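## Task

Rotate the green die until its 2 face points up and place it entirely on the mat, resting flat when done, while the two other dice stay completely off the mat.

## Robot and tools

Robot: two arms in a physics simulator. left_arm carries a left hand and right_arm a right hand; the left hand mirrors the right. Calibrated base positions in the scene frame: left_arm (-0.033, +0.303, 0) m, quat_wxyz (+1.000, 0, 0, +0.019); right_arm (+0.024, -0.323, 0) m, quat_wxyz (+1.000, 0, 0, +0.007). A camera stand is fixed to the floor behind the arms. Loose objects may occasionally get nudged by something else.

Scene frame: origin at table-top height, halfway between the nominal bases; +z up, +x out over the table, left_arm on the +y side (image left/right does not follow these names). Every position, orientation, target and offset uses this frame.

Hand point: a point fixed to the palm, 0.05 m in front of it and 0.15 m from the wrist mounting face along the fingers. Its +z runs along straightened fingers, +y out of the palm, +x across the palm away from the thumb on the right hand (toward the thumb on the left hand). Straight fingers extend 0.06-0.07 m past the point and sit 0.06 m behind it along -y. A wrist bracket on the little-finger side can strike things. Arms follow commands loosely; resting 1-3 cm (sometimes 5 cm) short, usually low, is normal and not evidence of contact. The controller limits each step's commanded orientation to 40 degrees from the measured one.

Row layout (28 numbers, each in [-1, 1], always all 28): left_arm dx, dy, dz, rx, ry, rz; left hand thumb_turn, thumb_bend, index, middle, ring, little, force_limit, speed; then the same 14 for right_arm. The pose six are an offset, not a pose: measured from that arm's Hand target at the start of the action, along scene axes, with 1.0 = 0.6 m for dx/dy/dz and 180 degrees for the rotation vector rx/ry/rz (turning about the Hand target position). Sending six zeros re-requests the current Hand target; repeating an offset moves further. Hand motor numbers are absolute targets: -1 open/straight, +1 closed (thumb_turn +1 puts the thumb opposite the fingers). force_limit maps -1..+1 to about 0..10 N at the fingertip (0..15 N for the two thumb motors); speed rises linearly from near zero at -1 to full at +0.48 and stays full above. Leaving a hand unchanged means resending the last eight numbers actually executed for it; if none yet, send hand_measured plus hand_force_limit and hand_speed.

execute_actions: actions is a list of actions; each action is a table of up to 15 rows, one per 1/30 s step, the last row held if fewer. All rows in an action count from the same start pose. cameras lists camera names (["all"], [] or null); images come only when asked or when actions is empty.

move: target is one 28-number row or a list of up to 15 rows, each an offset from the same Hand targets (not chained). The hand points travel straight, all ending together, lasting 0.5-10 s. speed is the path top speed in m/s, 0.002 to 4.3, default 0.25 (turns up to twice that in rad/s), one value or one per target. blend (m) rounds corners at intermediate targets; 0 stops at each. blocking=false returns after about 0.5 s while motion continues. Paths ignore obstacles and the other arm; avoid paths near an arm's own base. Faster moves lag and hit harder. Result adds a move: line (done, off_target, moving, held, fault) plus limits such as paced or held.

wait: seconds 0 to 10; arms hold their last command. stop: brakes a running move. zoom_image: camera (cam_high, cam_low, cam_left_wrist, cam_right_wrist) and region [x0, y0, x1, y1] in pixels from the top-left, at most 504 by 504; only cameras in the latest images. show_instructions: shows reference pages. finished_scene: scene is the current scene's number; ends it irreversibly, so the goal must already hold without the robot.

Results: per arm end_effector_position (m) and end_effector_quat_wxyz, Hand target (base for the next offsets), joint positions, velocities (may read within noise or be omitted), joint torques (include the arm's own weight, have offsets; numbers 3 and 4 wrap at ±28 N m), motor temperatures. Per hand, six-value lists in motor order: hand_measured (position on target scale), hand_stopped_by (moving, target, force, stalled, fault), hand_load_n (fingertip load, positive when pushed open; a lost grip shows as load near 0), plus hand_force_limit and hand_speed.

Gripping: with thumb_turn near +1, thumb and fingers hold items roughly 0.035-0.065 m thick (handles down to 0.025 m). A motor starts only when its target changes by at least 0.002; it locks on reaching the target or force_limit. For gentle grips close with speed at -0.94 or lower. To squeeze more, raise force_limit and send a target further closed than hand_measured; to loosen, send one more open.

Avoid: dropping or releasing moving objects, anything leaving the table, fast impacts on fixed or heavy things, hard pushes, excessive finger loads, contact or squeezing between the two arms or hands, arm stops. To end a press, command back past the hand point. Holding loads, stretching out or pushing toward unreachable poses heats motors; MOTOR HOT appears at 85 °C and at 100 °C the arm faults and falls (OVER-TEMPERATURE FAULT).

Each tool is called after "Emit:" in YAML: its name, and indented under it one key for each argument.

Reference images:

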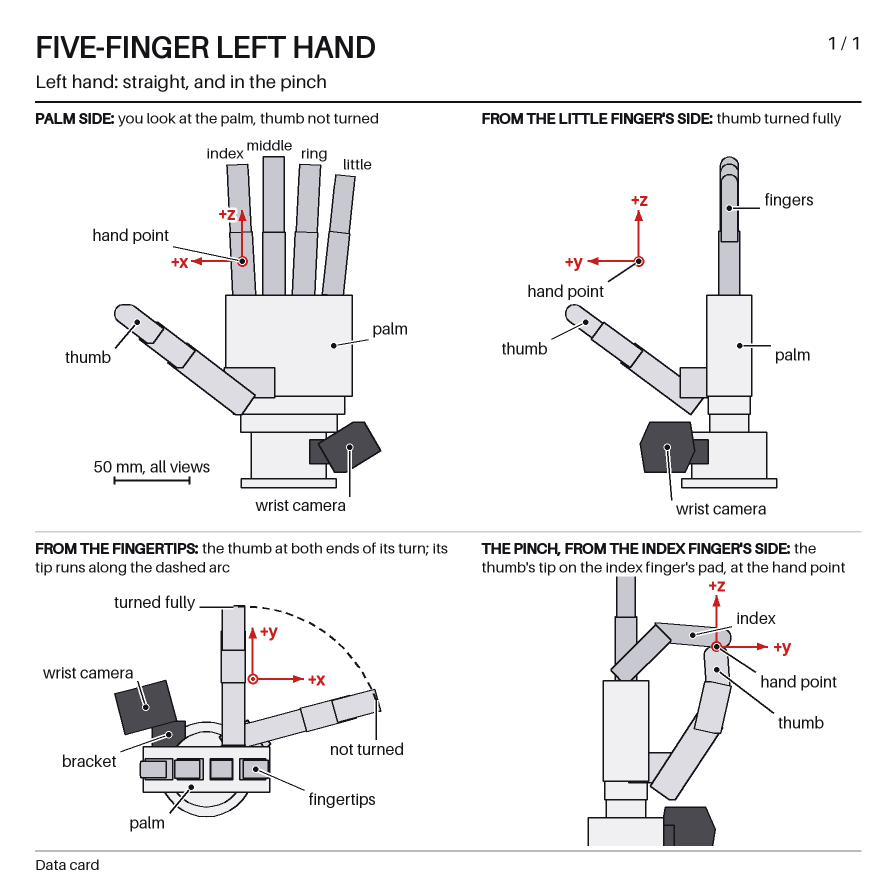

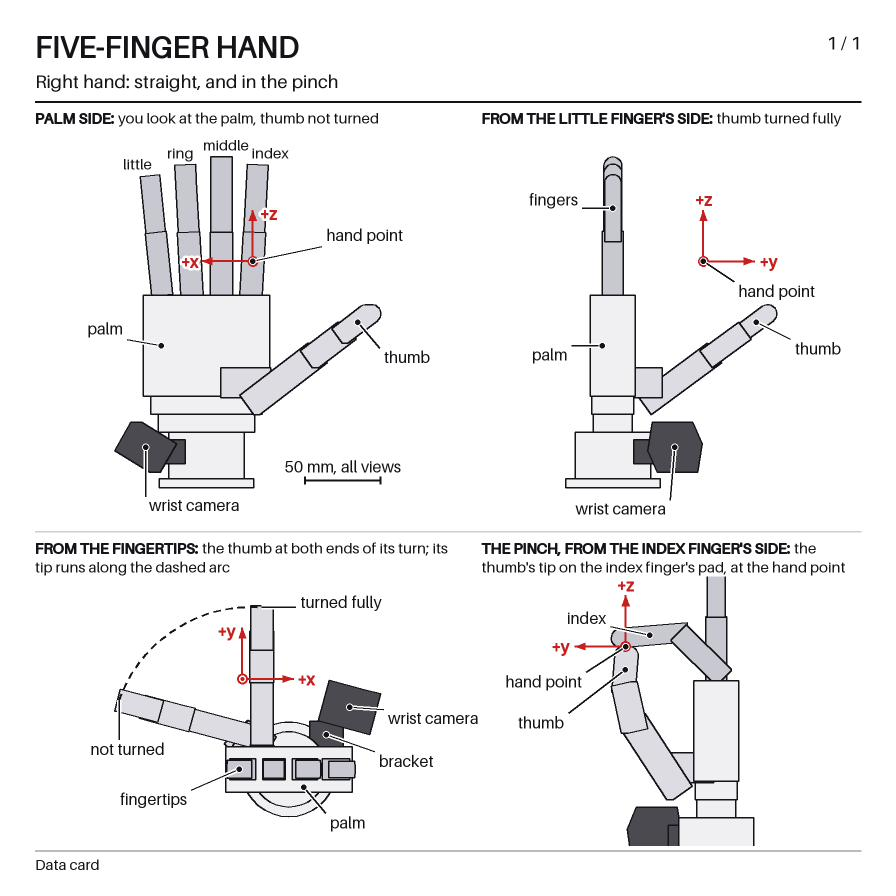

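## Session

Emit:
execute_actions:
  actions: []

Emit:
zoom_image:
  camera: "cam_high"
  region: [70, 70, 574, 370]

Scene clock: 0.00 s.
left_arm: end_effector_position=(+0.2477, -0.2594, +0.2946) hand_measured=(-1.000, -1.000, -1.000, -1.000, -1.000, -1.000) hand_load_n=(+0.0, +0.0, +0.0, +0.0, +0.0, +0.0) hand_stopped_by=(target, target, target, target, target, target) hand_force_limit=0.00 hand_speed=-0.80 end_effector_quat_wxyz=(+0.291, +0.212, +0.777, -0.516) | right_arm: end_effector_position=(+0.6349, -0.4119, +0.1004) hand_measured=(-1.000, -1.000, -1.000, -1.000, -1.000, -1.000) hand_load_n=(+0.0, +0.0, +0.0, +0.0, +0.0, +0.0) hand_stopped_by=(target, target, target, target, target, target) hand_force_limit=0.00 hand_speed=-0.80 end_effector_quat_wxyz=(-0.460, +0.681, -0.568, -0.037)
Joint positions: left_arm=[-1.112 1.381 1.175 -0.106 0.239 0.856] | right_arm=[-0.414 2.034 1.662 -0.905 -0.928 -0.433]
Joint velocities: within noise
Joint torques (N m): no reading
Motor temperatures (°C): left_arm=[31 27 34 28 26 26] | right_arm=[32 29 34 27 29 26]
Heat: left arm: hottest elbow 34 °C; right arm: hottest elbow 34 °C.
Hand target: left_arm +0.2503, -0.2656, +0.3118; +0.300, +0.214, +0.766, -0.526 | right_arm +0.6425, -0.4144, +0.1070; -0.465, +0.682, -0.564, -0.028

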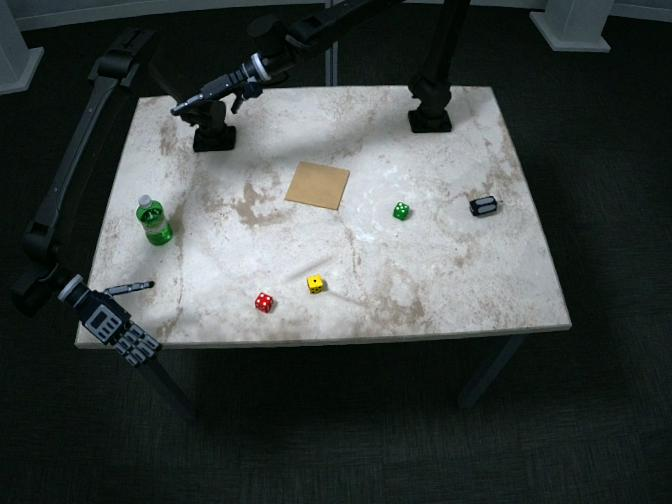

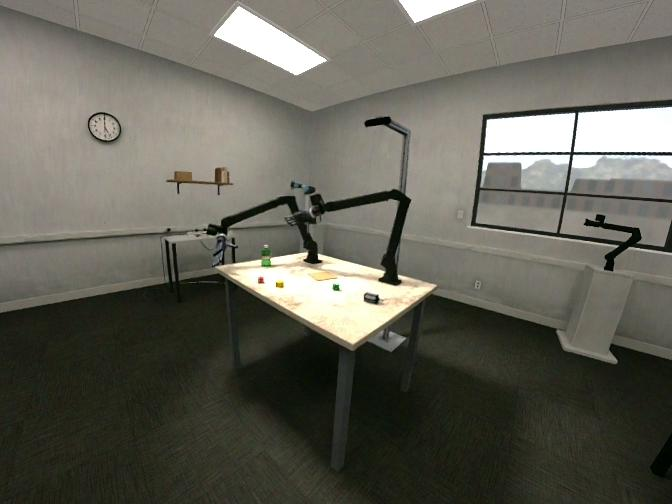

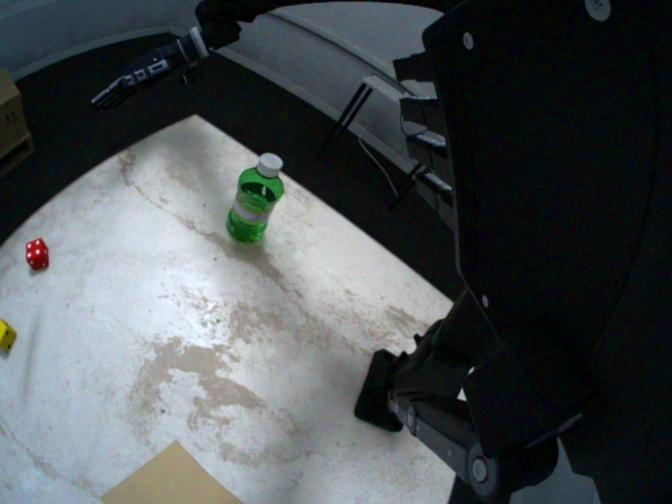

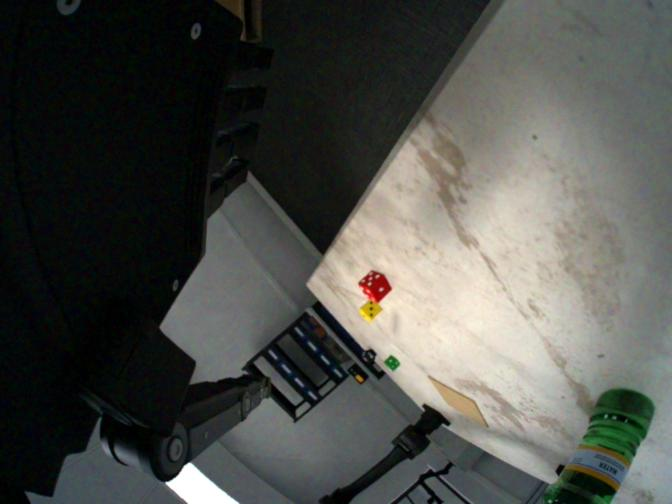

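Scaled by 1.000.

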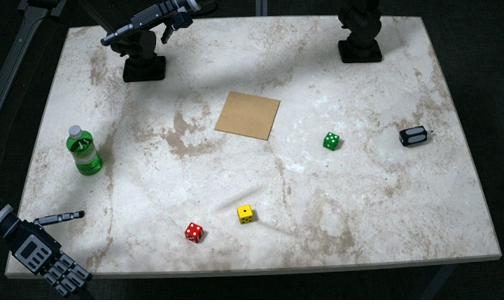

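Emit:
zoom_image:
  camera: "cam_high"
  region: [385, 195, 417, 227]

Emit:
zoom_image:
  camera: "cam_high"
  region: [270, 140, 420, 260]

Emit:
zoom_image:
  camera: "cam_low"
  region: [310, 265, 370, 310]

Emit:
zoom_image:
  camera: "cam_right_wrist"
  region: [370, 340, 410, 380]

Scaled by 15.750 from the camera's 672x504 image, which has a finer 960x720 frame.

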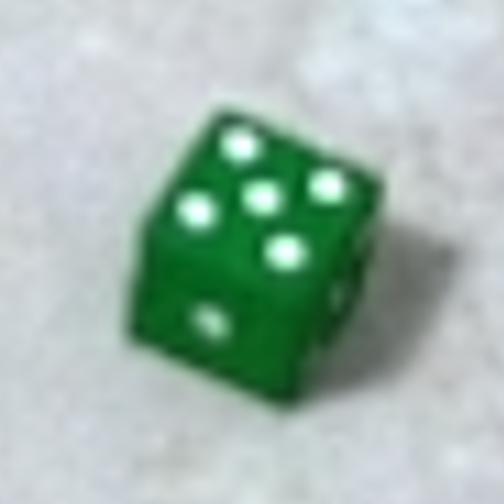

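Scaled by 3.360 from the camera's 672x504 image, which has a finer 960x720 frame.

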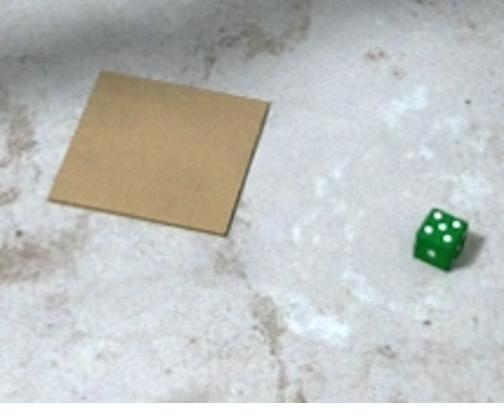

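Scaled by 8.400 from the camera's 672x504 image, which has a finer 960x720 frame.

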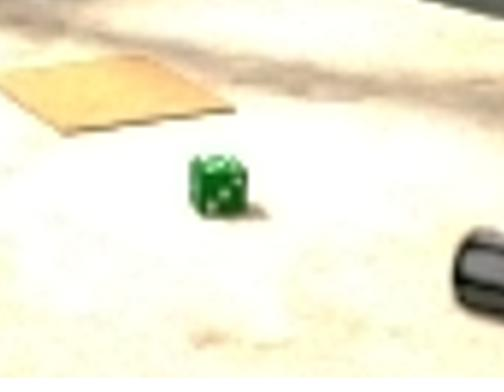

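Scaled by 12.600 from the camera's 672x504 image, which has a finer 960x720 frame.

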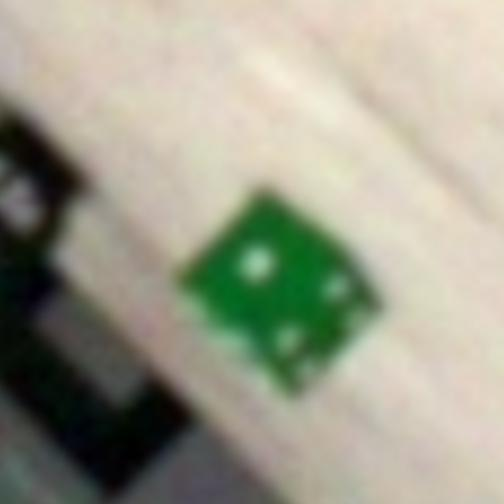

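Emit:
move:
  target:
    - [0.0845,0.7168,-0.153,-0.0896,0.2420,0.3549,1,-0.5,-0.7,-0.7,-1,-1,-0.5,-0.5, 0,0,0,0,0,0,-1,-1,-1,-1,-1,-1,0,-0.8]
    - [0.0845,0.7168,-0.153,-0.0896,0.2420,0.3549,1,-0.5,-0.7,-0.7,-1,-1,-0.5,-0.5, -0.404,-0.143,0.488,0,0,0,-1,-1,-1,-1,-1,-1,0,-0.8]
  speed: 0.3
  cameras: ["cam_high","cam_left_wrist"]

Scene clock: 93.37 s.
left_arm: end_effector_position=(+0.3043, +0.1651, +0.2191) hand_measured=(+1.000, -0.500, -0.700, -0.700, -1.000, -1.000) hand_load_n=(+0.0, +0.0, +0.0, +0.0, +0.0, +0.0) hand_stopped_by=(target, target, target, target, target, target) hand_force_limit=-0.50 hand_speed=-0.50 end_effector_quat_wxyz=(+0.265, -0.451, +0.739, -0.424) | right_arm: end_effector_position=(+0.3945, -0.4995, +0.3924) hand_measured=(-1.000, -1.000, -1.000, -1.000, -1.000, -1.000) hand_load_n=(-0.5, +0.0, +0.0, +0.0, -0.5, +0.0) hand_stopped_by=(target, target, target, target, target, target) hand_force_limit=0.00 hand_speed=-0.80 end_effector_quat_wxyz=(-0.463, +0.646, -0.604, +0.064)
Joint positions: left_arm=[-0.248 0.74 0.663 -0.462 0.221 0.14] | right_arm=[-0.822 1.471 1.702 -1.686 -0.967 -0.816]
Joint torques (N m): left_arm=[0.21 -2.9 8.87 1.17 0.21 -0.07] | right_arm=[1.79 -12.16 9.96 -0.32 -0.77 0.05]
Motor temperatures (°C): left_arm=[31 30 46 28 26 26] | right_arm=[32 34 41 27 30 26]
Heat: left arm: hottest elbow 46 °C; right arm: hottest elbow 41 °C.
Hand target: left_arm +0.3009, +0.1644, +0.2201; +0.261, -0.452, +0.738, -0.427 | right_arm +0.4001, -0.5001, +0.3998; -0.465, +0.682, -0.563, -0.029
Off the commanded pose: left_arm 0.004 m, 1 deg | right_arm 0.009 m, 12 deg.
joint sent to its limit (right arm) — joint 4 (wrist pitch), lower limit. The joint targets are off in orientation, not in position.
move: off_target (right_arm)
Images, in order (width x height): cam_high 672x504, cam_left_wrist 672x504.

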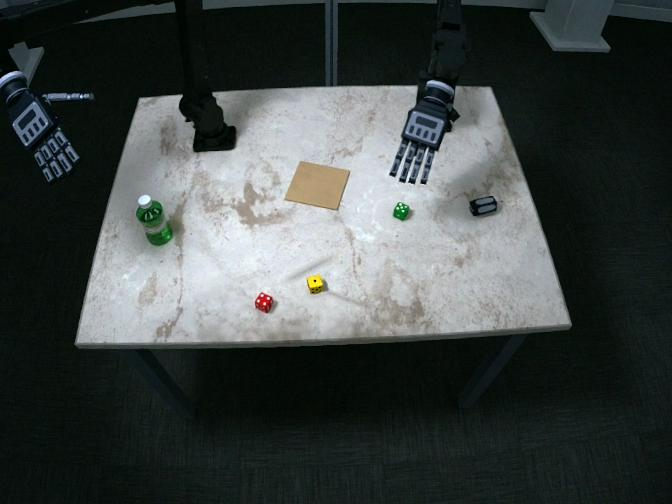

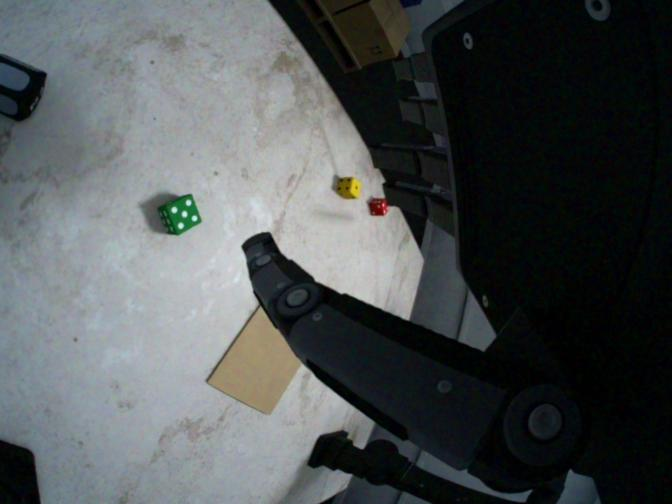

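Emit:
move:
  target: [0.0202,0.0143,-0.2,0,0,0,1,-0.5,-0.7,-0.7,-1,-1,-0.5,-0.5, 0,0,0,0,0,0,-1,-1,-1,-1,-1,-1,0,-0.8]
  speed: 0.15
  cameras: ["cam_left_wrist"]

Scene clock: 101.77 s.
left_arm: end_effector_position=(+0.3069, +0.1710, +0.0967) hand_measured=(+1.000, -0.500, -0.700, -0.700, -1.000, -1.000) hand_load_n=(+0.0, +0.0, +0.0, +0.0, +0.0, +0.0) hand_stopped_by=(target, target, target, target, target, target) hand_force_limit=-0.50 hand_speed=-0.50 end_effector_quat_wxyz=(+0.252, -0.459, +0.741, -0.421) | right_arm: end_effector_position=(+0.3945, -0.4995, +0.3924) hand_measured=(-1.000, -1.000, -1.000, -1.000, -1.000, -1.000) hand_load_n=(+0.0, +0.0, +0.0, +0.0, -0.5, +0.0) hand_stopped_by=(target, target, target, target, target, target) hand_force_limit=0.00 hand_speed=-0.80 end_effector_quat_wxyz=(-0.463, +0.646, -0.604, +0.064)
Joint positions: left_arm=[-0.212 0.897 0.405 -0.074 0.259 0.146] | right_arm=[-0.822 1.471 1.702 -1.686 -0.967 -0.816]
Joint torques (N m): left_arm=[0.97 -2.32 8.12 2.59 0.25 0.13] | right_arm=[1.73 -11.87 10.02 -0.35 -0.77 0.06]
Heat: left arm: hottest elbow 45 °C; right arm: hottest elbow 41 °C.
Hand target: left_arm +0.3130, +0.1730, +0.0999; +0.261, -0.452, +0.738, -0.427 | right_arm +0.4001, -0.5001, +0.3998; -0.465, +0.682, -0.563, -0.029
Off the commanded pose: left_arm 0.007 m, 1 deg | right_arm 0.009 m, 12 deg.
joint sent to its limit (right arm) — joint 4 (wrist pitch), lower limit. The joint targets are off in orientation, not in position.
move: off_target (right_arm)
Images, in order (width x height): cam_left_wrist 672x504.

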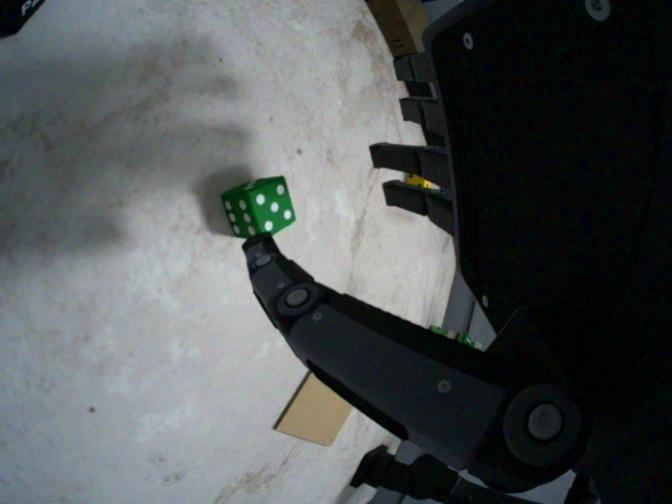

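Emit:
move:
  target: [0.009,0.009,-0.052,0,0,0,1,-0.5,-0.7,-0.7,-1,-1,-0.5,-0.5, 0,0,0,0,0,0,-1,-1,-1,-1,-1,-1,0,-0.8]
  speed: 0.1
  cameras: ["cam_left_wrist"]

Scene clock: 108.17 s.
left_arm: end_effector_position=(+0.3142, +0.1761, +0.0681) hand_measured=(+1.000, -0.500, -0.700, -0.700, -1.000, -1.000) hand_load_n=(+0.0, +0.0, -0.5, +0.0, +0.0, +0.0) hand_stopped_by=(target, target, target, target, target, target) hand_force_limit=-0.50 hand_speed=-0.50 end_effector_quat_wxyz=(+0.254, -0.458, +0.740, -0.423) | right_arm: end_effector_position=(+0.3945, -0.4995, +0.3924) hand_measured=(-1.000, -1.000, -1.000, -1.000, -1.000, -1.000) hand_load_n=(-0.5, +0.0, +0.0, +0.0, +0.0, +0.0) hand_stopped_by=(target, target, target, target, target, target) hand_force_limit=0.00 hand_speed=-0.80 end_effector_quat_wxyz=(-0.463, +0.646, -0.604, +0.064)
Joint positions: left_arm=[-0.186 0.996 0.361 0.072 0.28 0.16] | right_arm=[-0.822 1.471 1.702 -1.686 -0.967 -0.816]
Joint torques (N m): left_arm=[0.97 -2.61 7.32 2.59 0.26 0.14] | right_arm=[1.67 -11.87 10.03 -0.29 -0.77 0.05]
Heat: left arm: hottest elbow 45 °C; right arm: hottest elbow 42 °C.
Hand target: left_arm +0.3184, +0.1785, +0.0687; +0.261, -0.452, +0.738, -0.427 | right_arm +0.4001, -0.5001, +0.3998; -0.465, +0.682, -0.563, -0.029
Off the commanded pose: left_arm 0.005 m, 1 deg | right_arm 0.009 m, 12 deg.
joint sent to its limit (right arm) — joint 4 (wrist pitch), lower limit. The joint targets are off in orientation, not in position.
move: off_target (right_arm)
Images, in order (width x height): cam_left_wrist 672x504.

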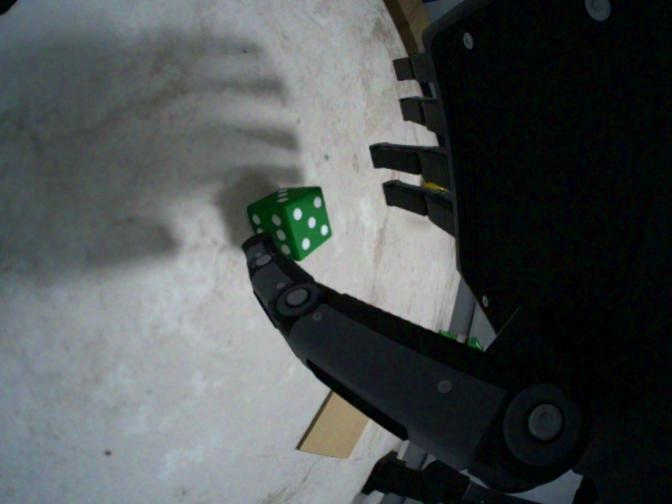

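Emit:
move:
  target:
    - [0.008,-0.010,0.03,0,0,0,1,-0.5,-0.7,-0.7,-1,-1,-0.5,-0.5, 0,0,0,0,0,0,-1,-1,-1,-1,-1,-1,0,-0.8]
    - [0.008,-0.010,-0.042,0,0,0,1,-0.5,-0.7,-0.7,-1,-1,-0.5,-0.5, 0,0,0,0,0,0,-1,-1,-1,-1,-1,-1,0,-0.8]
  speed: 0.1
  cameras: ["cam_left_wrist"]

Scene clock: 117.67 s.
left_arm: end_effector_position=(+0.3206, +0.1767, +0.0420) hand_measured=(+1.000, -0.500, -0.700, -0.700, -1.000, -1.000) hand_load_n=(+0.5, +0.0, +0.0, +0.0, -0.5, +0.0) hand_stopped_by=(target, target, target, target, target, target) hand_force_limit=-0.50 hand_speed=-0.50 end_effector_quat_wxyz=(+0.257, -0.459, +0.739, -0.421) | right_arm: end_effector_position=(+0.3945, -0.4995, +0.3924) hand_measured=(-1.000, -1.000, -1.000, -1.000, -1.000, -1.000) hand_load_n=(+0.0, +0.0, +0.0, +0.0, +0.0, +0.0) hand_stopped_by=(target, target, target, target, target, target) hand_force_limit=0.00 hand_speed=-0.80 end_effector_quat_wxyz=(-0.463, +0.646, -0.604, +0.064)
Joint positions: left_arm=[-0.186 1.105 0.332 0.21 0.271 0.16] | right_arm=[-0.822 1.471 1.702 -1.686 -0.967 -0.816]
Joint torques (N m): left_arm=[-0.79 -3.31 6.75 2.59 -0.12 0.01] | right_arm=[1.61 -12.16 10 -0.31 -0.78 0.04]
Heat: left arm: hottest elbow 44 °C; right arm: hottest elbow 42 °C.
Hand target: left_arm +0.3232, +0.1724, +0.0436; +0.261, -0.452, +0.738, -0.427 | right_arm +0.4001, -0.5001, +0.3998; -0.465, +0.682, -0.563, -0.029
Off the commanded pose: left_arm 0.005 m, 1 deg | right_arm 0.009 m, 12 deg.
joint sent to its limit (right arm) — joint 4 (wrist pitch), lower limit. The joint targets are off in orientation, not in position.
move: off_target (right_arm)
Images, in order (width x height): cam_left_wrist 672x504.

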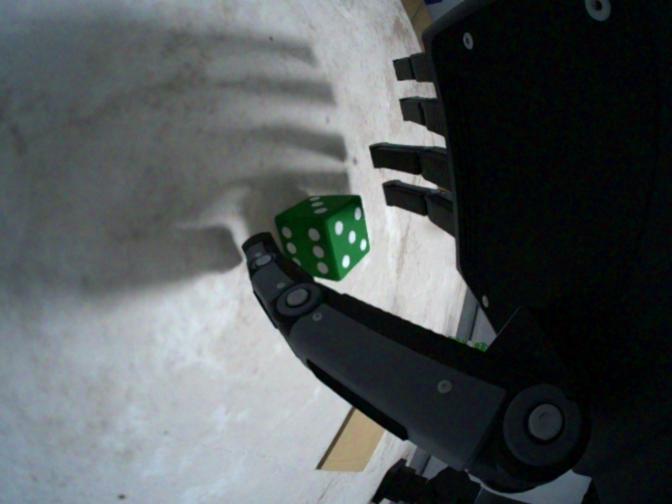

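Emit:
move:
  target:
    - [-0.002,-0.014,0.04,0,0,0,1,-0.5,-0.7,-0.7,-1,-1,-0.5,-0.5, 0,0,0,0,0,0,-1,-1,-1,-1,-1,-1,0,-0.8]
    - [-0.002,-0.014,-0.040,0,0,0,1,-0.5,-0.7,-0.7,-1,-1,-0.5,-0.5, 0,0,0,0,0,0,-1,-1,-1,-1,-1,-1,0,-0.8]
  speed: 0.1
  cameras: ["cam_left_wrist"]

Scene clock: 128.43 s.
left_arm: end_effector_position=(+0.3254, +0.1665, +0.0330) hand_measured=(+1.000, -0.502, -0.700, -0.700, -1.000, -1.000) hand_load_n=(-2.5, +8.5, +0.0, -0.5, +0.0, +0.0) hand_stopped_by=(target, target, target, target, target, target) hand_force_limit=-0.50 hand_speed=-0.50 end_effector_quat_wxyz=(+0.269, -0.450, +0.733, -0.433) | right_arm: end_effector_position=(+0.3945, -0.4995, +0.3924) hand_measured=(-1.000, -1.000, -1.000, -1.000, -1.000, -1.000) hand_load_n=(+0.0, +0.0, +0.0, +0.0, -0.5, +0.0) hand_stopped_by=(target, target, target, target, target, target) hand_force_limit=0.00 hand_speed=-0.80 end_effector_quat_wxyz=(-0.463, +0.646, -0.604, +0.064)
Joint positions: left_arm=[-0.22 1.169 0.308 0.342 0.248 0.144] | right_arm=[-0.822 1.471 1.702 -1.686 -0.967 -0.816]
Joint torques (N m): left_arm=[-0.73 -1.14 5.78 2.56 -0.16 -0.01] | right_arm=[1.73 -11.93 10 -0.32 -0.78 0.05]
Heat: left arm: hottest elbow 43 °C; right arm: hottest elbow 42 °C.
Hand target: left_arm +0.3220, +0.1640, +0.0195; +0.261, -0.452, +0.738, -0.427 | right_arm +0.4001, -0.5001, +0.3998; -0.465, +0.682, -0.563, -0.029
Off the commanded pose: left_arm 0.014 m, 1 deg | right_arm 0.009 m, 12 deg.
joint sent to its limit (right arm) — joint 4 (wrist pitch), lower limit. The joint targets are off in orientation, not in position.
move: off_target (left_arm, right_arm)
Images, in order (width x height): cam_left_wrist 672x504.

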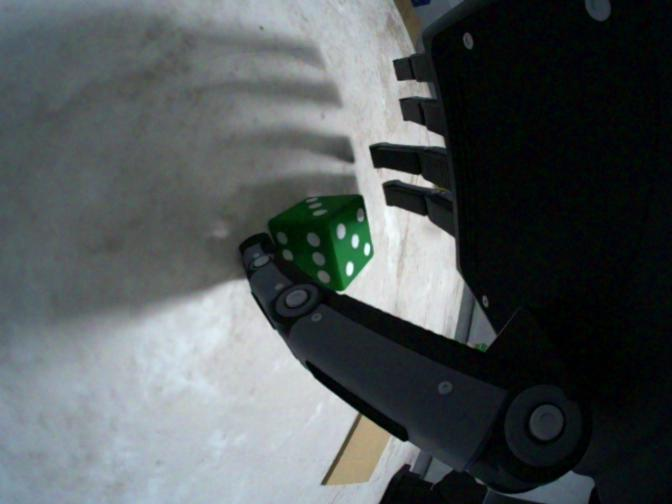

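Emit:
move:
  target:
    - [-0.0125,0.0067,0.11,0,0,0,1,-0.5,-0.7,-0.7,-1,-1,-0.5,-0.5, 0,0,0,0,0,0,-1,-1,-1,-1,-1,-1,0,-0.8]
    - [-0.0125,0.0067,0.050,0,0,0,1,-0.5,-0.7,-0.7,-1,-1,-0.5,-0.5, 0,0,0,0,0,0,-1,-1,-1,-1,-1,-1,0,-0.8]
  speed: 0.1
  cameras: ["cam_left_wrist"]

Scene clock: 141.23 s.
left_arm: end_effector_position=(+0.3116, +0.1698, +0.0483) hand_measured=(+1.000, -0.500, -0.700, -0.700, -1.000, -1.000) hand_load_n=(+0.5, +0.0, +0.0, +0.0, +0.0, +0.0) hand_stopped_by=(target, target, target, target, target, target) hand_force_limit=-0.50 hand_speed=-0.50 end_effector_quat_wxyz=(+0.257, -0.459, +0.739, -0.421) | right_arm: end_effector_position=(+0.3945, -0.4995, +0.3924) hand_measured=(-1.000, -1.000, -1.000, -1.000, -1.000, -1.000) hand_load_n=(+0.0, +0.0, +0.0, +0.0, +0.0, +0.0) hand_stopped_by=(target, target, target, target, target, target) hand_force_limit=0.00 hand_speed=-0.80 end_effector_quat_wxyz=(-0.463, +0.646, -0.604, +0.064)
Joint positions: left_arm=[-0.22 1.052 0.324 0.17 0.244 0.143] | right_arm=[-0.822 1.471 1.702 -1.686 -0.967 -0.816]
Joint torques (N m): left_arm=[0.09 -2.84 6.95 2.59 0.2 0.05] | right_arm=[1.79 -11.93 10 -0.31 -0.77 0.05]
Heat: left arm: hottest elbow 42 °C; right arm: hottest elbow 43 °C.
Hand target: left_arm +0.3144, +0.1681, +0.0495; +0.261, -0.452, +0.738, -0.427 | right_arm +0.4001, -0.5001, +0.3998; -0.465, +0.682, -0.563, -0.029
Off the commanded pose: left_arm 0.004 m, 1 deg | right_arm 0.009 m, 12 deg.
joint sent to its limit (right arm) — joint 4 (wrist pitch), lower limit. The joint targets are off in orientation, not in position.
move: off_target (right_arm)
Images, in order (width x height): cam_left_wrist 672x504.

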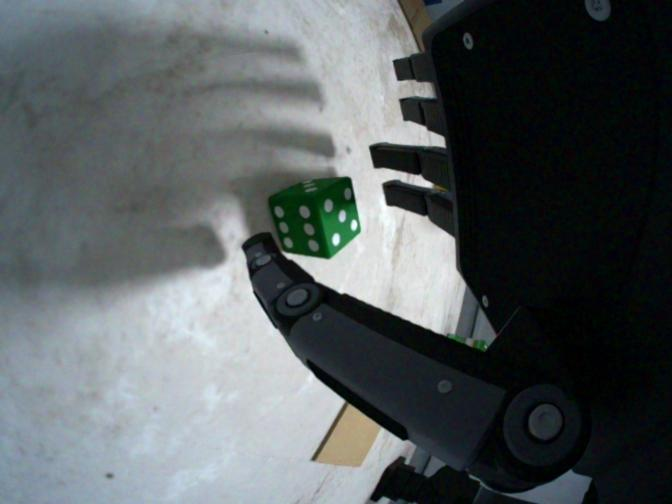

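Emit:
move:
  target:
    - [0.0052,-0.0143,0.06,0,0,0,1,-0.5,-0.7,-0.7,-1,-1,-0.5,-0.5, 0,0,0,0,0,0,-1,-1,-1,-1,-1,-1,0,-0.8]
    - [0.0052,-0.0143,-0.0075,0,0,0,1,-0.5,-0.7,-0.7,-1,-1,-0.5,-0.5, 0,0,0,0,0,0,-1,-1,-1,-1,-1,-1,0,-0.8]
  speed: 0.1
  cameras: ["cam_left_wrist"]

Scene clock: 152.73 s.
left_arm: end_effector_position=(+0.3156, +0.1643, +0.0437) hand_measured=(+1.000, -0.500, -0.700, -0.700, -1.000, -1.000) hand_load_n=(+0.0, +0.0, +0.0, +0.0, +0.0, +0.0) hand_stopped_by=(target, target, target, target, target, target) hand_force_limit=-0.50 hand_speed=-0.50 end_effector_quat_wxyz=(+0.259, -0.457, +0.740, -0.420) | right_arm: end_effector_position=(+0.3945, -0.4995, +0.3924) hand_measured=(-1.000, -1.000, -1.000, -1.000, -1.000, -1.000) hand_load_n=(+0.0, +0.0, +0.0, +0.0, +0.0, +0.0) hand_stopped_by=(target, target, target, target, target, target) hand_force_limit=0.00 hand_speed=-0.80 end_effector_quat_wxyz=(-0.463, +0.646, -0.604, +0.064)
Joint positions: left_arm=[-0.242 1.088 0.327 0.207 0.224 0.137] | right_arm=[-0.822 1.471 1.702 -1.686 -0.967 -0.816]
Joint torques (N m): left_arm=[-0.79 -3.14 6.79 2.61 -0.15 -0.07] | right_arm=[1.79 -11.99 10.03 -0.29 -0.77 0.05]
Motor temperatures (°C): left_arm=[31 28 41 28 26 26] | right_arm=[32 33 43 27 30 26]
Heat: left arm: hottest elbow 41 °C; right arm: hottest elbow 43 °C.
Hand target: left_arm +0.3176, +0.1594, +0.0451; +0.261, -0.452, +0.738, -0.427 | right_arm +0.4001, -0.5001, +0.3998; -0.465, +0.682, -0.563, -0.029
Off the commanded pose: left_arm 0.005 m, 1 deg | right_arm 0.009 m, 12 deg.
joint sent to its limit (right arm) — joint 4 (wrist pitch), lower limit. The joint targets are off in orientation, not in position.
move: off_target (right_arm)
Images, in order (width x height): cam_left_wrist 672x504.

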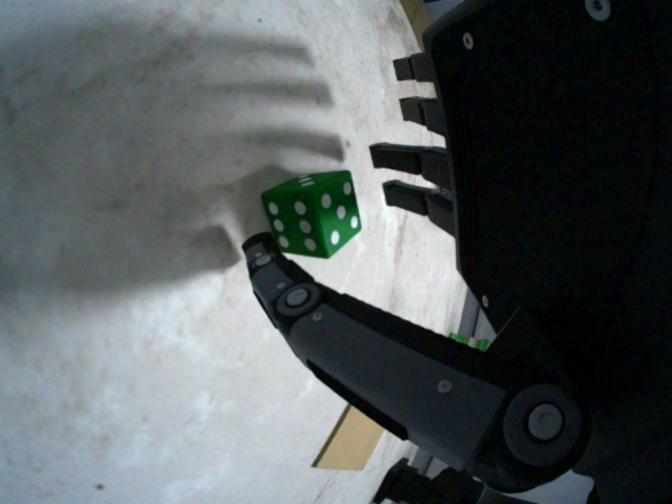

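Emit:
move:
  target:
    - [0,0,0,0,0,0,1,-0.5,0.25,0.25,-1,-1,-0.5,-0.93, 0,0,0,0,0,0,-1,-1,-1,-1,-1,-1,0,-0.8]
  speed: 0.1
  cameras: ["cam_left_wrist"]

Scene clock: 158.50 s.
left_arm: end_effector_position=(+0.3156, +0.1643, +0.0437) hand_measured=(+1.000, -0.500, +0.020, +0.000, -1.000, -1.000) hand_load_n=(-1.5, +3.0, +2.5, +1.0, +0.0, +0.0) hand_stopped_by=(target, target, force, force, target, target) hand_force_limit=-0.50 hand_speed=-0.93 end_effector_quat_wxyz=(+0.259, -0.457, +0.740, -0.420) | right_arm: end_effector_position=(+0.3945, -0.4995, +0.3924) hand_measured=(-1.000, -1.000, -1.000, -1.000, -1.000, -1.000) hand_load_n=(-0.5, +0.0, +0.0, +0.0, +0.0, +0.0) hand_stopped_by=(target, target, target, target, target, target) hand_force_limit=0.00 hand_speed=-0.80 end_effector_quat_wxyz=(-0.463, +0.646, -0.604, +0.064)
Joint positions: left_arm=[-0.242 1.088 0.327 0.207 0.224 0.137] | right_arm=[-0.822 1.471 1.702 -1.686 -0.967 -0.816]
Joint torques (N m): left_arm=[-0.79 -3.08 6.79 2.61 -0.15 -0.06] | right_arm=[1.85 -11.69 10.06 -0.31 -0.77 0.07]
Heat: left arm: hottest elbow 41 °C; right arm: hottest elbow 43 °C.
Hand target: left_arm +0.3176, +0.1594, +0.0451; +0.261, -0.452, +0.738, -0.427 | right_arm +0.4001, -0.5001, +0.3998; -0.465, +0.682, -0.563, -0.029
Off the commanded pose: left_arm 0.005 m, 1 deg | right_arm 0.009 m, 12 deg.
joint sent to its limit (right arm) — joint 4 (wrist pitch), lower limit. The joint targets are off in orientation, not in position.
move: off_target (right_arm)
Images, in order (width x height): cam_left_wrist 672x504.

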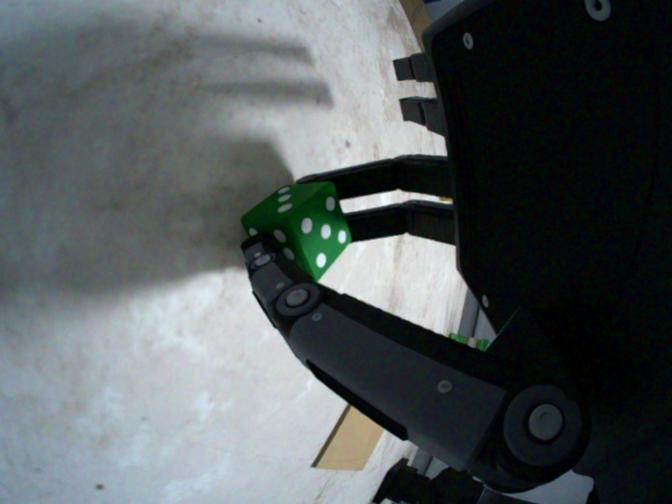

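Emit:
move:
  target:
    - [0,0,0.2,0,0,0,1,-0.5,0.25,0.25,-1,-1,-0.5,-0.93, 0,0,0,0,0,0,-1,-1,-1,-1,-1,-1,0,-0.8]
    - [0.1323,-0.0107,0.258,0.3713,-0.1892,0,1,-0.5,0.25,0.25,-1,-1,-0.5,-0.93, 0,0,0,0,0,0,-1,-1,-1,-1,-1,-1,0,-0.8]
  speed: [0.1,0.22]
  blend: [0.02,0]
  cameras: ["cam_high","cam_left_wrist"]

Emit:
zoom_image:
  camera: "cam_high"
  region: [360, 140, 500, 240]

Scene clock: 173.20 s.
left_arm: end_effector_position=(+0.3950, +0.1585, +0.1964) hand_measured=(+1.000, -0.500, +0.020, +0.000, -1.000, -1.000) hand_load_n=(-1.0, +3.5, +2.5, +1.5, +0.0, +0.0) hand_stopped_by=(target, target, force, force, target, target) hand_force_limit=-0.50 hand_speed=-0.93 end_effector_quat_wxyz=(+0.650, -0.102, +0.750, -0.062) | right_arm: end_effector_position=(+0.3945, -0.4995, +0.3924) hand_measured=(-1.000, -1.000, -1.000, -1.000, -1.000, -1.000) hand_load_n=(+0.0, +0.0, +0.0, +0.0, +0.0, +0.0) hand_stopped_by=(target, target, target, target, target, target) hand_force_limit=0.00 hand_speed=-0.80 end_effector_quat_wxyz=(-0.463, +0.646, -0.604, +0.064)
Joint positions: left_arm=[-0.732 1.164 0.543 0.425 -0.724 1.209] | right_arm=[-0.822 1.471 1.702 -1.686 -0.967 -0.816]
Joint torques (N m): left_arm=[-0.73 -4.66 8.01 2.65 -0.47 0.2] | right_arm=[1.73 -11.93 10.03 -0.28 -0.77 0.04]
Heat: left arm: hottest elbow 41 °C; right arm: hottest elbow 43 °C.
Hand target: left_arm +0.3970, +0.1531, +0.1998; +0.656, -0.099, +0.745, -0.063 | right_arm +0.4001, -0.5001, +0.3998; -0.465, +0.682, -0.563, -0.029
Off the commanded pose: left_arm 0.007 m, 1 deg | right_arm 0.009 m, 12 deg.
joint sent to its limit (right arm) — joint 4 (wrist pitch), lower limit. The joint targets are off in orientation, not in position.
move: off_target (right_arm)
Images, in order (width x height): cam_high 672x504, cam_left_wrist 672x504.

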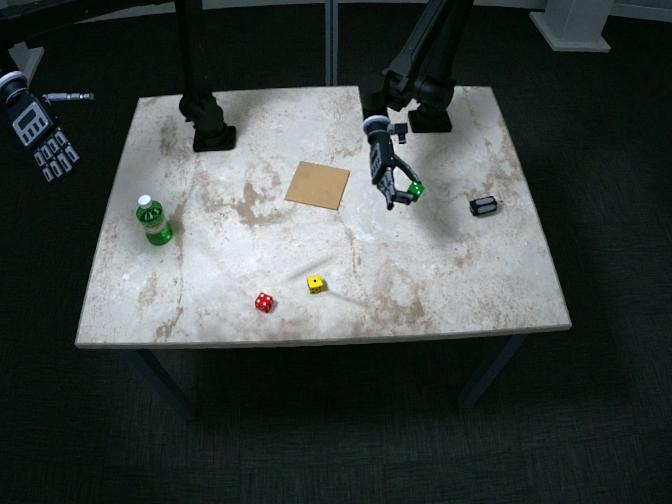

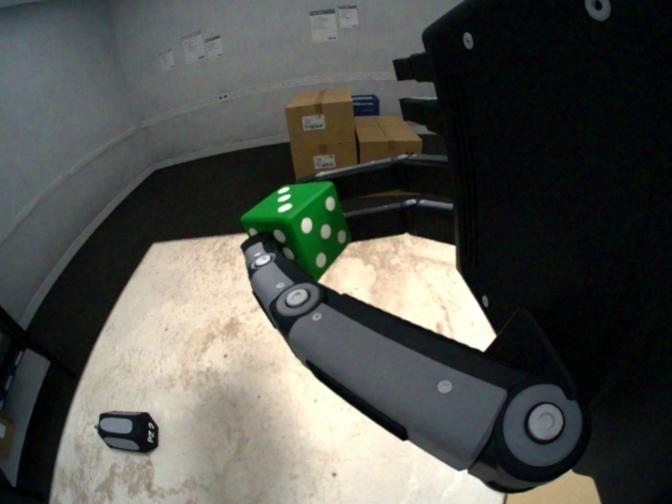

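Scaled by 3.600 from the camera's 672x504 image, which has a finer 960x720 frame.

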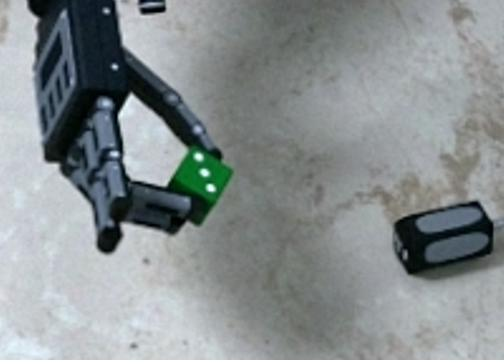

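Emit:
move:
  target:
    - [0,0,-0.233,0,0,0,1,-0.5,0.25,0.25,-1,-1,-0.5,-0.93, 0,0,0,0,0,0,-1,-1,-1,-1,-1,-1,0,-0.8]
  speed: [0.12]
  cameras: ["cam_high"]

Emit:
zoom_image:
  camera: "cam_high"
  region: [360, 160, 500, 260]

Scene clock: 183.40 s.
left_arm: end_effector_position=(+0.3982, +0.1558, +0.0581) hand_measured=(+1.000, -0.500, +0.020, +0.000, -1.000, -1.000) hand_load_n=(-1.0, +3.0, +2.5, +1.5, +0.0, +0.0) hand_stopped_by=(target, target, force, force, target, target) hand_force_limit=-0.50 hand_speed=-0.93 end_effector_quat_wxyz=(+0.651, -0.103, +0.749, -0.063) | right_arm: end_effector_position=(+0.3945, -0.4995, +0.3924) hand_measured=(-1.000, -1.000, -1.000, -1.000, -1.000, -1.000) hand_load_n=(+0.0, +0.0, +0.0, +0.0, +0.0, +0.0) hand_stopped_by=(target, target, target, target, target, target) hand_force_limit=0.00 hand_speed=-0.80 end_effector_quat_wxyz=(-0.463, +0.646, -0.604, +0.064)
Joint positions: left_arm=[-0.732 1.647 0.425 1.028 -0.724 1.209] | right_arm=[-0.822 1.471 1.702 -1.686 -0.967 -0.816]
Joint torques (N m): left_arm=[-0.73 -7.47 3.85 2.66 -0.45 0.2] | right_arm=[1.73 -12.16 9.96 -0.31 -0.78 0.06]
Heat: left arm: hottest elbow 41 °C; right arm: hottest elbow 44 °C.
Hand target: left_arm +0.3970, +0.1531, +0.0600; +0.656, -0.099, +0.745, -0.063 | right_arm +0.4001, -0.5001, +0.3998; -0.465, +0.682, -0.563, -0.029
Off the commanded pose: left_arm 0.003 m, 1 deg | right_arm 0.009 m, 12 deg.
joint sent to its limit (right arm) — joint 4 (wrist pitch), lower limit. The joint targets are off in orientation, not in position.
move: off_target (right_arm)
Images, in order (width x height): cam_high 672x504.

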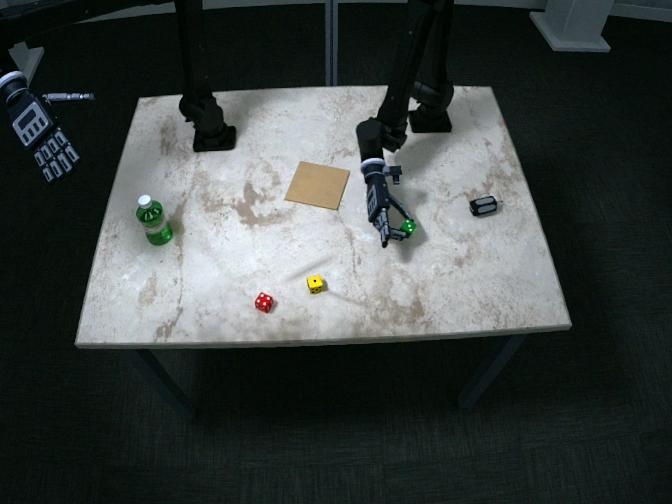

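Scaled by 3.600 from the camera's 672x504 image, which has a finer 960x720 frame.

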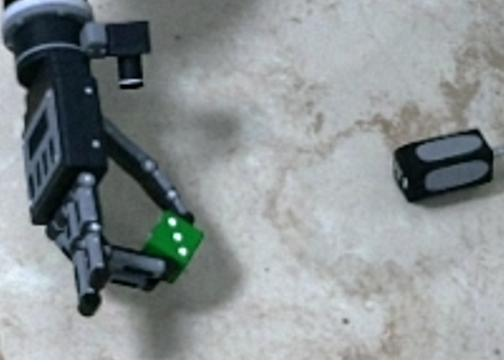

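Emit:
move:
  target:
    - [0,0,-0.03,0,0,0,1,-0.5,0.25,0.25,-1,-1,-0.5,-0.93, 0,0,0,0,0,0,-1,-1,-1,-1,-1,-1,0,-0.8]
  speed: [0.04]

Emit:
move:
  target:
    - [0,0,-0.015,0,0,0,1,-0.5,0.25,0.25,-1,-1,-0.5,-0.93, 0,0,0,0,0,0,-1,-1,-1,-1,-1,-1,0,-0.8]
  speed: [0.04]
  cameras: ["cam_high"]

Emit:
zoom_image:
  camera: "cam_high"
  region: [380, 190, 450, 260]

Scene clock: 189.17 s.
left_arm: end_effector_position=(+0.3990, +0.1551, +0.0429) hand_measured=(+1.000, -0.500, +0.020, +0.000, -1.000, -1.000) hand_load_n=(-1.0, +3.0, +2.5, +1.5, +0.0, -0.5) hand_stopped_by=(target, target, force, force, target, target) hand_force_limit=-0.50 hand_speed=-0.93 end_effector_quat_wxyz=(+0.653, -0.104, +0.747, -0.065) | right_arm: end_effector_position=(+0.3945, -0.4995, +0.3924) hand_measured=(-1.000, -1.000, -1.000, -1.000, -1.000, -1.000) hand_load_n=(-0.5, +0.0, +0.0, +0.0, +0.0, +0.0) hand_stopped_by=(target, target, target, target, target, target) hand_force_limit=0.00 hand_speed=-0.80 end_effector_quat_wxyz=(-0.463, +0.646, -0.604, +0.064)
Joint positions: left_arm=[-0.732 1.719 0.425 1.107 -0.724 1.209] | right_arm=[-0.822 1.471 1.702 -1.686 -0.967 -0.816]
Joint torques (N m): left_arm=[-0.73 -7.3 3.28 2.63 -0.44 0.2] | right_arm=[1.85 -12.04 10.02 -0.31 -0.77 0.06]
Heat: left arm: hottest elbow 40 °C; right arm: hottest elbow 44 °C.
Hand target: left_arm +0.3970, +0.1531, +0.0420; +0.656, -0.099, +0.745, -0.063 | right_arm +0.4001, -0.5001, +0.3998; -0.465, +0.682, -0.563, -0.029
Off the commanded pose: left_arm 0.003 m, 1 deg | right_arm 0.009 m, 12 deg.
joint sent to its limit (right arm) — joint 4 (wrist pitch), lower limit. The joint targets are off in orientation, not in position.
move: off_target (right_arm)

Scene clock: 190.27 s.
left_arm: end_effector_position=(+0.3989, +0.1552, +0.0345) hand_measured=(+1.000, -0.500, +0.020, +0.000, -1.000, -1.000) hand_load_n=(-1.0, +3.0, +2.5, +1.5, +0.0, +0.0) hand_stopped_by=(target, target, force, force, target, target) hand_force_limit=-0.50 hand_speed=-0.93 end_effector_quat_wxyz=(+0.653, -0.105, +0.747, -0.065) | right_arm: end_effector_position=(+0.3945, -0.4995, +0.3924) hand_measured=(-1.000, -1.000, -1.000, -1.000, -1.000, -1.000) hand_load_n=(-0.5, +0.0, +0.0, +0.0, +0.0, +0.0) hand_stopped_by=(target, target, target, target, target, target) hand_force_limit=0.00 hand_speed=-0.80 end_effector_quat_wxyz=(-0.463, +0.646, -0.604, +0.064)
Joint positions: left_arm=[-0.732 1.758 0.425 1.147 -0.724 1.209] | right_arm=[-0.822 1.471 1.702 -1.686 -0.967 -0.816]
Joint torques (N m): left_arm=[-0.73 -7.36 3.08 2.66 -0.44 0.2] | right_arm=[1.73 -11.93 10 -0.31 -0.79 0.06]
Heat: left arm: hottest elbow 40 °C; right arm: hottest elbow 44 °C.
Hand target: left_arm +0.3970, +0.1531, +0.0331; +0.656, -0.099, +0.745, -0.063 | right_arm +0.4001, -0.5001, +0.3998; -0.465, +0.682, -0.563, -0.029
Off the commanded pose: left_arm 0.003 m, 1 deg | right_arm 0.009 m, 12 deg.
joint sent to its limit (right arm) — joint 4 (wrist pitch), lower limit. The joint targets are off in orientation, not in position.
move: off_target (right_arm)
Images, in order (width x height): cam_high 672x504.

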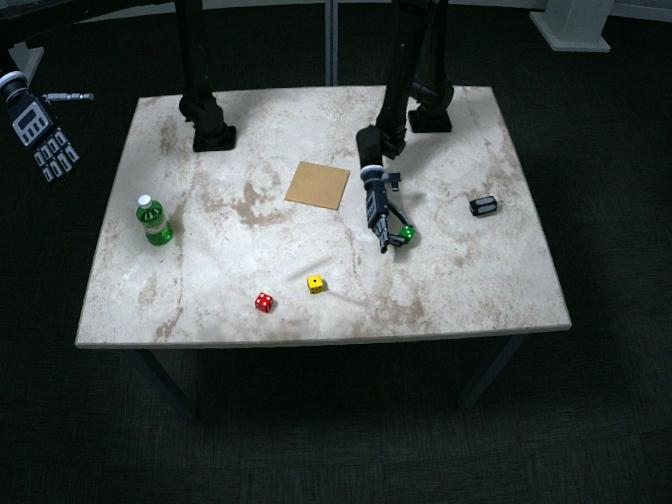

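Scaled by 7.200 from the camera's 672x504 image, which has a finer 960x720 frame.

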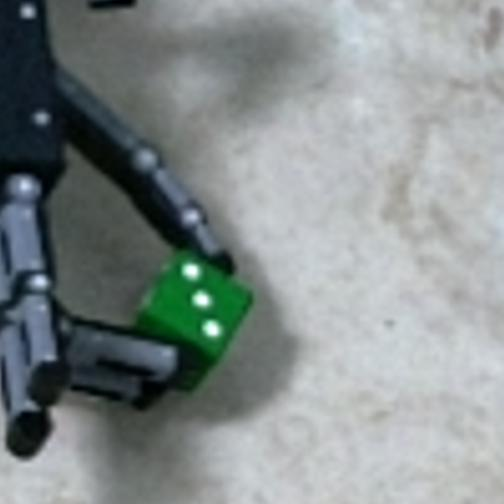

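Emit:
move:
  target:
    - [0,0,-0.013,0,0,0,1,-0.5,0.25,0.25,-1,-1,-0.5,-0.93, 0,0,0,0,0,0,-1,-1,-1,-1,-1,-1,0,-0.8]
  speed: [0.03]

Emit:
move:
  target:
    - [0,0,-0.011,0,0,0,1,-0.5,0.25,0.25,-1,-1,-0.5,-0.93, 0,0,0,0,0,0,-1,-1,-1,-1,-1,-1,0,-0.8]
  speed: [0.03]
  cameras: ["cam_high"]

Emit:
zoom_image:
  camera: "cam_high"
  region: [380, 190, 450, 260]

Scene clock: 195.63 s.
left_arm: end_effector_position=(+0.3986, +0.1556, +0.0273) hand_measured=(+1.000, -0.500, +0.020, +0.000, -1.000, -1.000) hand_load_n=(-1.0, +3.0, +2.5, +1.5, +0.0, +0.0) hand_stopped_by=(target, target, force, force, target, target) hand_force_limit=-0.50 hand_speed=-0.93 end_effector_quat_wxyz=(+0.654, -0.104, +0.747, -0.065) | right_arm: end_effector_position=(+0.3945, -0.4995, +0.3924) hand_measured=(-1.000, -1.000, -1.000, -1.000, -1.000, -1.000) hand_load_n=(+0.0, +0.0, +0.0, +0.0, +0.0, +0.0) hand_stopped_by=(target, target, target, target, target, target) hand_force_limit=0.00 hand_speed=-0.80 end_effector_quat_wxyz=(-0.463, +0.646, -0.604, +0.064)
Joint positions: left_arm=[-0.732 1.79 0.425 1.181 -0.724 1.211] | right_arm=[-0.822 1.471 1.702 -1.686 -0.967 -0.816]
Joint torques (N m): left_arm=[-0.73 -7.36 3 2.63 -0.41 0.18] | right_arm=[1.79 -11.93 10.02 -0.27 -0.77 0.06]
Heat: left arm: hottest elbow 39 °C; right arm: hottest elbow 44 °C.
Hand target: left_arm +0.3970, +0.1531, +0.0252; +0.656, -0.099, +0.745, -0.063 | right_arm +0.4001, -0.5001, +0.3998; -0.465, +0.682, -0.563, -0.029
Off the commanded pose: left_arm 0.004 m, 1 deg | right_arm 0.009 m, 12 deg.
joint sent to its limit (right arm) — joint 4 (wrist pitch), lower limit. The joint targets are off in orientation, not in position.
move: off_target (right_arm)

Scene clock: 196.63 s.
left_arm: end_effector_position=(+0.3988, +0.1575, +0.0261) hand_measured=(+1.000, -0.500, +0.020, +0.000, -1.000, -1.000) hand_load_n=(-1.0, +3.0, +2.0, +1.5, +0.0, +0.0) hand_stopped_by=(target, target, force, force, target, target) hand_force_limit=-0.50 hand_speed=-0.93 end_effector_quat_wxyz=(+0.659, -0.104, +0.743, -0.061) | right_arm: end_effector_position=(+0.3945, -0.4995, +0.3924) hand_measured=(-1.000, -1.000, -1.000, -1.000, -1.000, -1.000) hand_load_n=(-0.5, -0.5, +0.0, +0.0, +0.0, +0.0) hand_stopped_by=(target, target, target, target, target, target) hand_force_limit=0.00 hand_speed=-0.80 end_effector_quat_wxyz=(-0.463, +0.646, -0.604, +0.064)
Joint positions: left_arm=[-0.732 1.812 0.425 1.218 -0.733 1.226] | right_arm=[-0.822 1.471 1.702 -1.686 -0.967 -0.816]
Joint torques (N m): left_arm=[-0.67 -6.83 2.96 2.22 -0.29 0.09] | right_arm=[1.61 -12.04 10 -0.31 -0.77 0.05]
Heat: left arm: hottest elbow 39 °C; right arm: hottest elbow 44 °C.
Hand target: left_arm +0.3970, +0.1531, +0.0186; +0.656, -0.099, +0.745, -0.063 | right_arm +0.4001, -0.5001, +0.3998; -0.465, +0.682, -0.563, -0.029
Off the commanded pose: left_arm 0.009 m, 1 deg | right_arm 0.009 m, 12 deg.
joint sent to its limit (right arm) — joint 4 (wrist pitch), lower limit. The joint targets are off in orientation, not in position.
move: off_target (right_arm)
Images, in order (width x height): cam_high 672x504.

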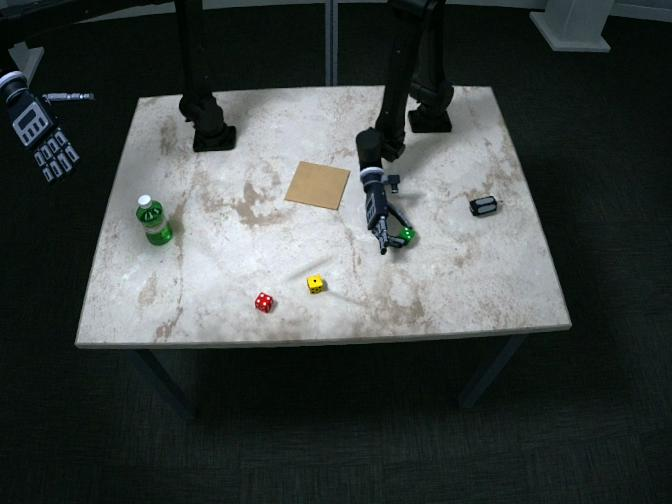

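Scaled by 7.200 from the camera's 672x504 image, which has a finer 960x720 frame.

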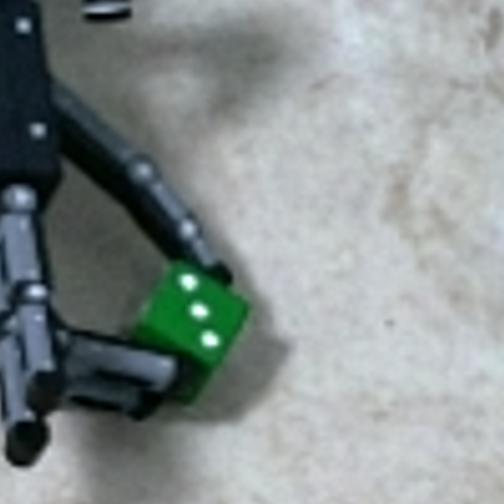

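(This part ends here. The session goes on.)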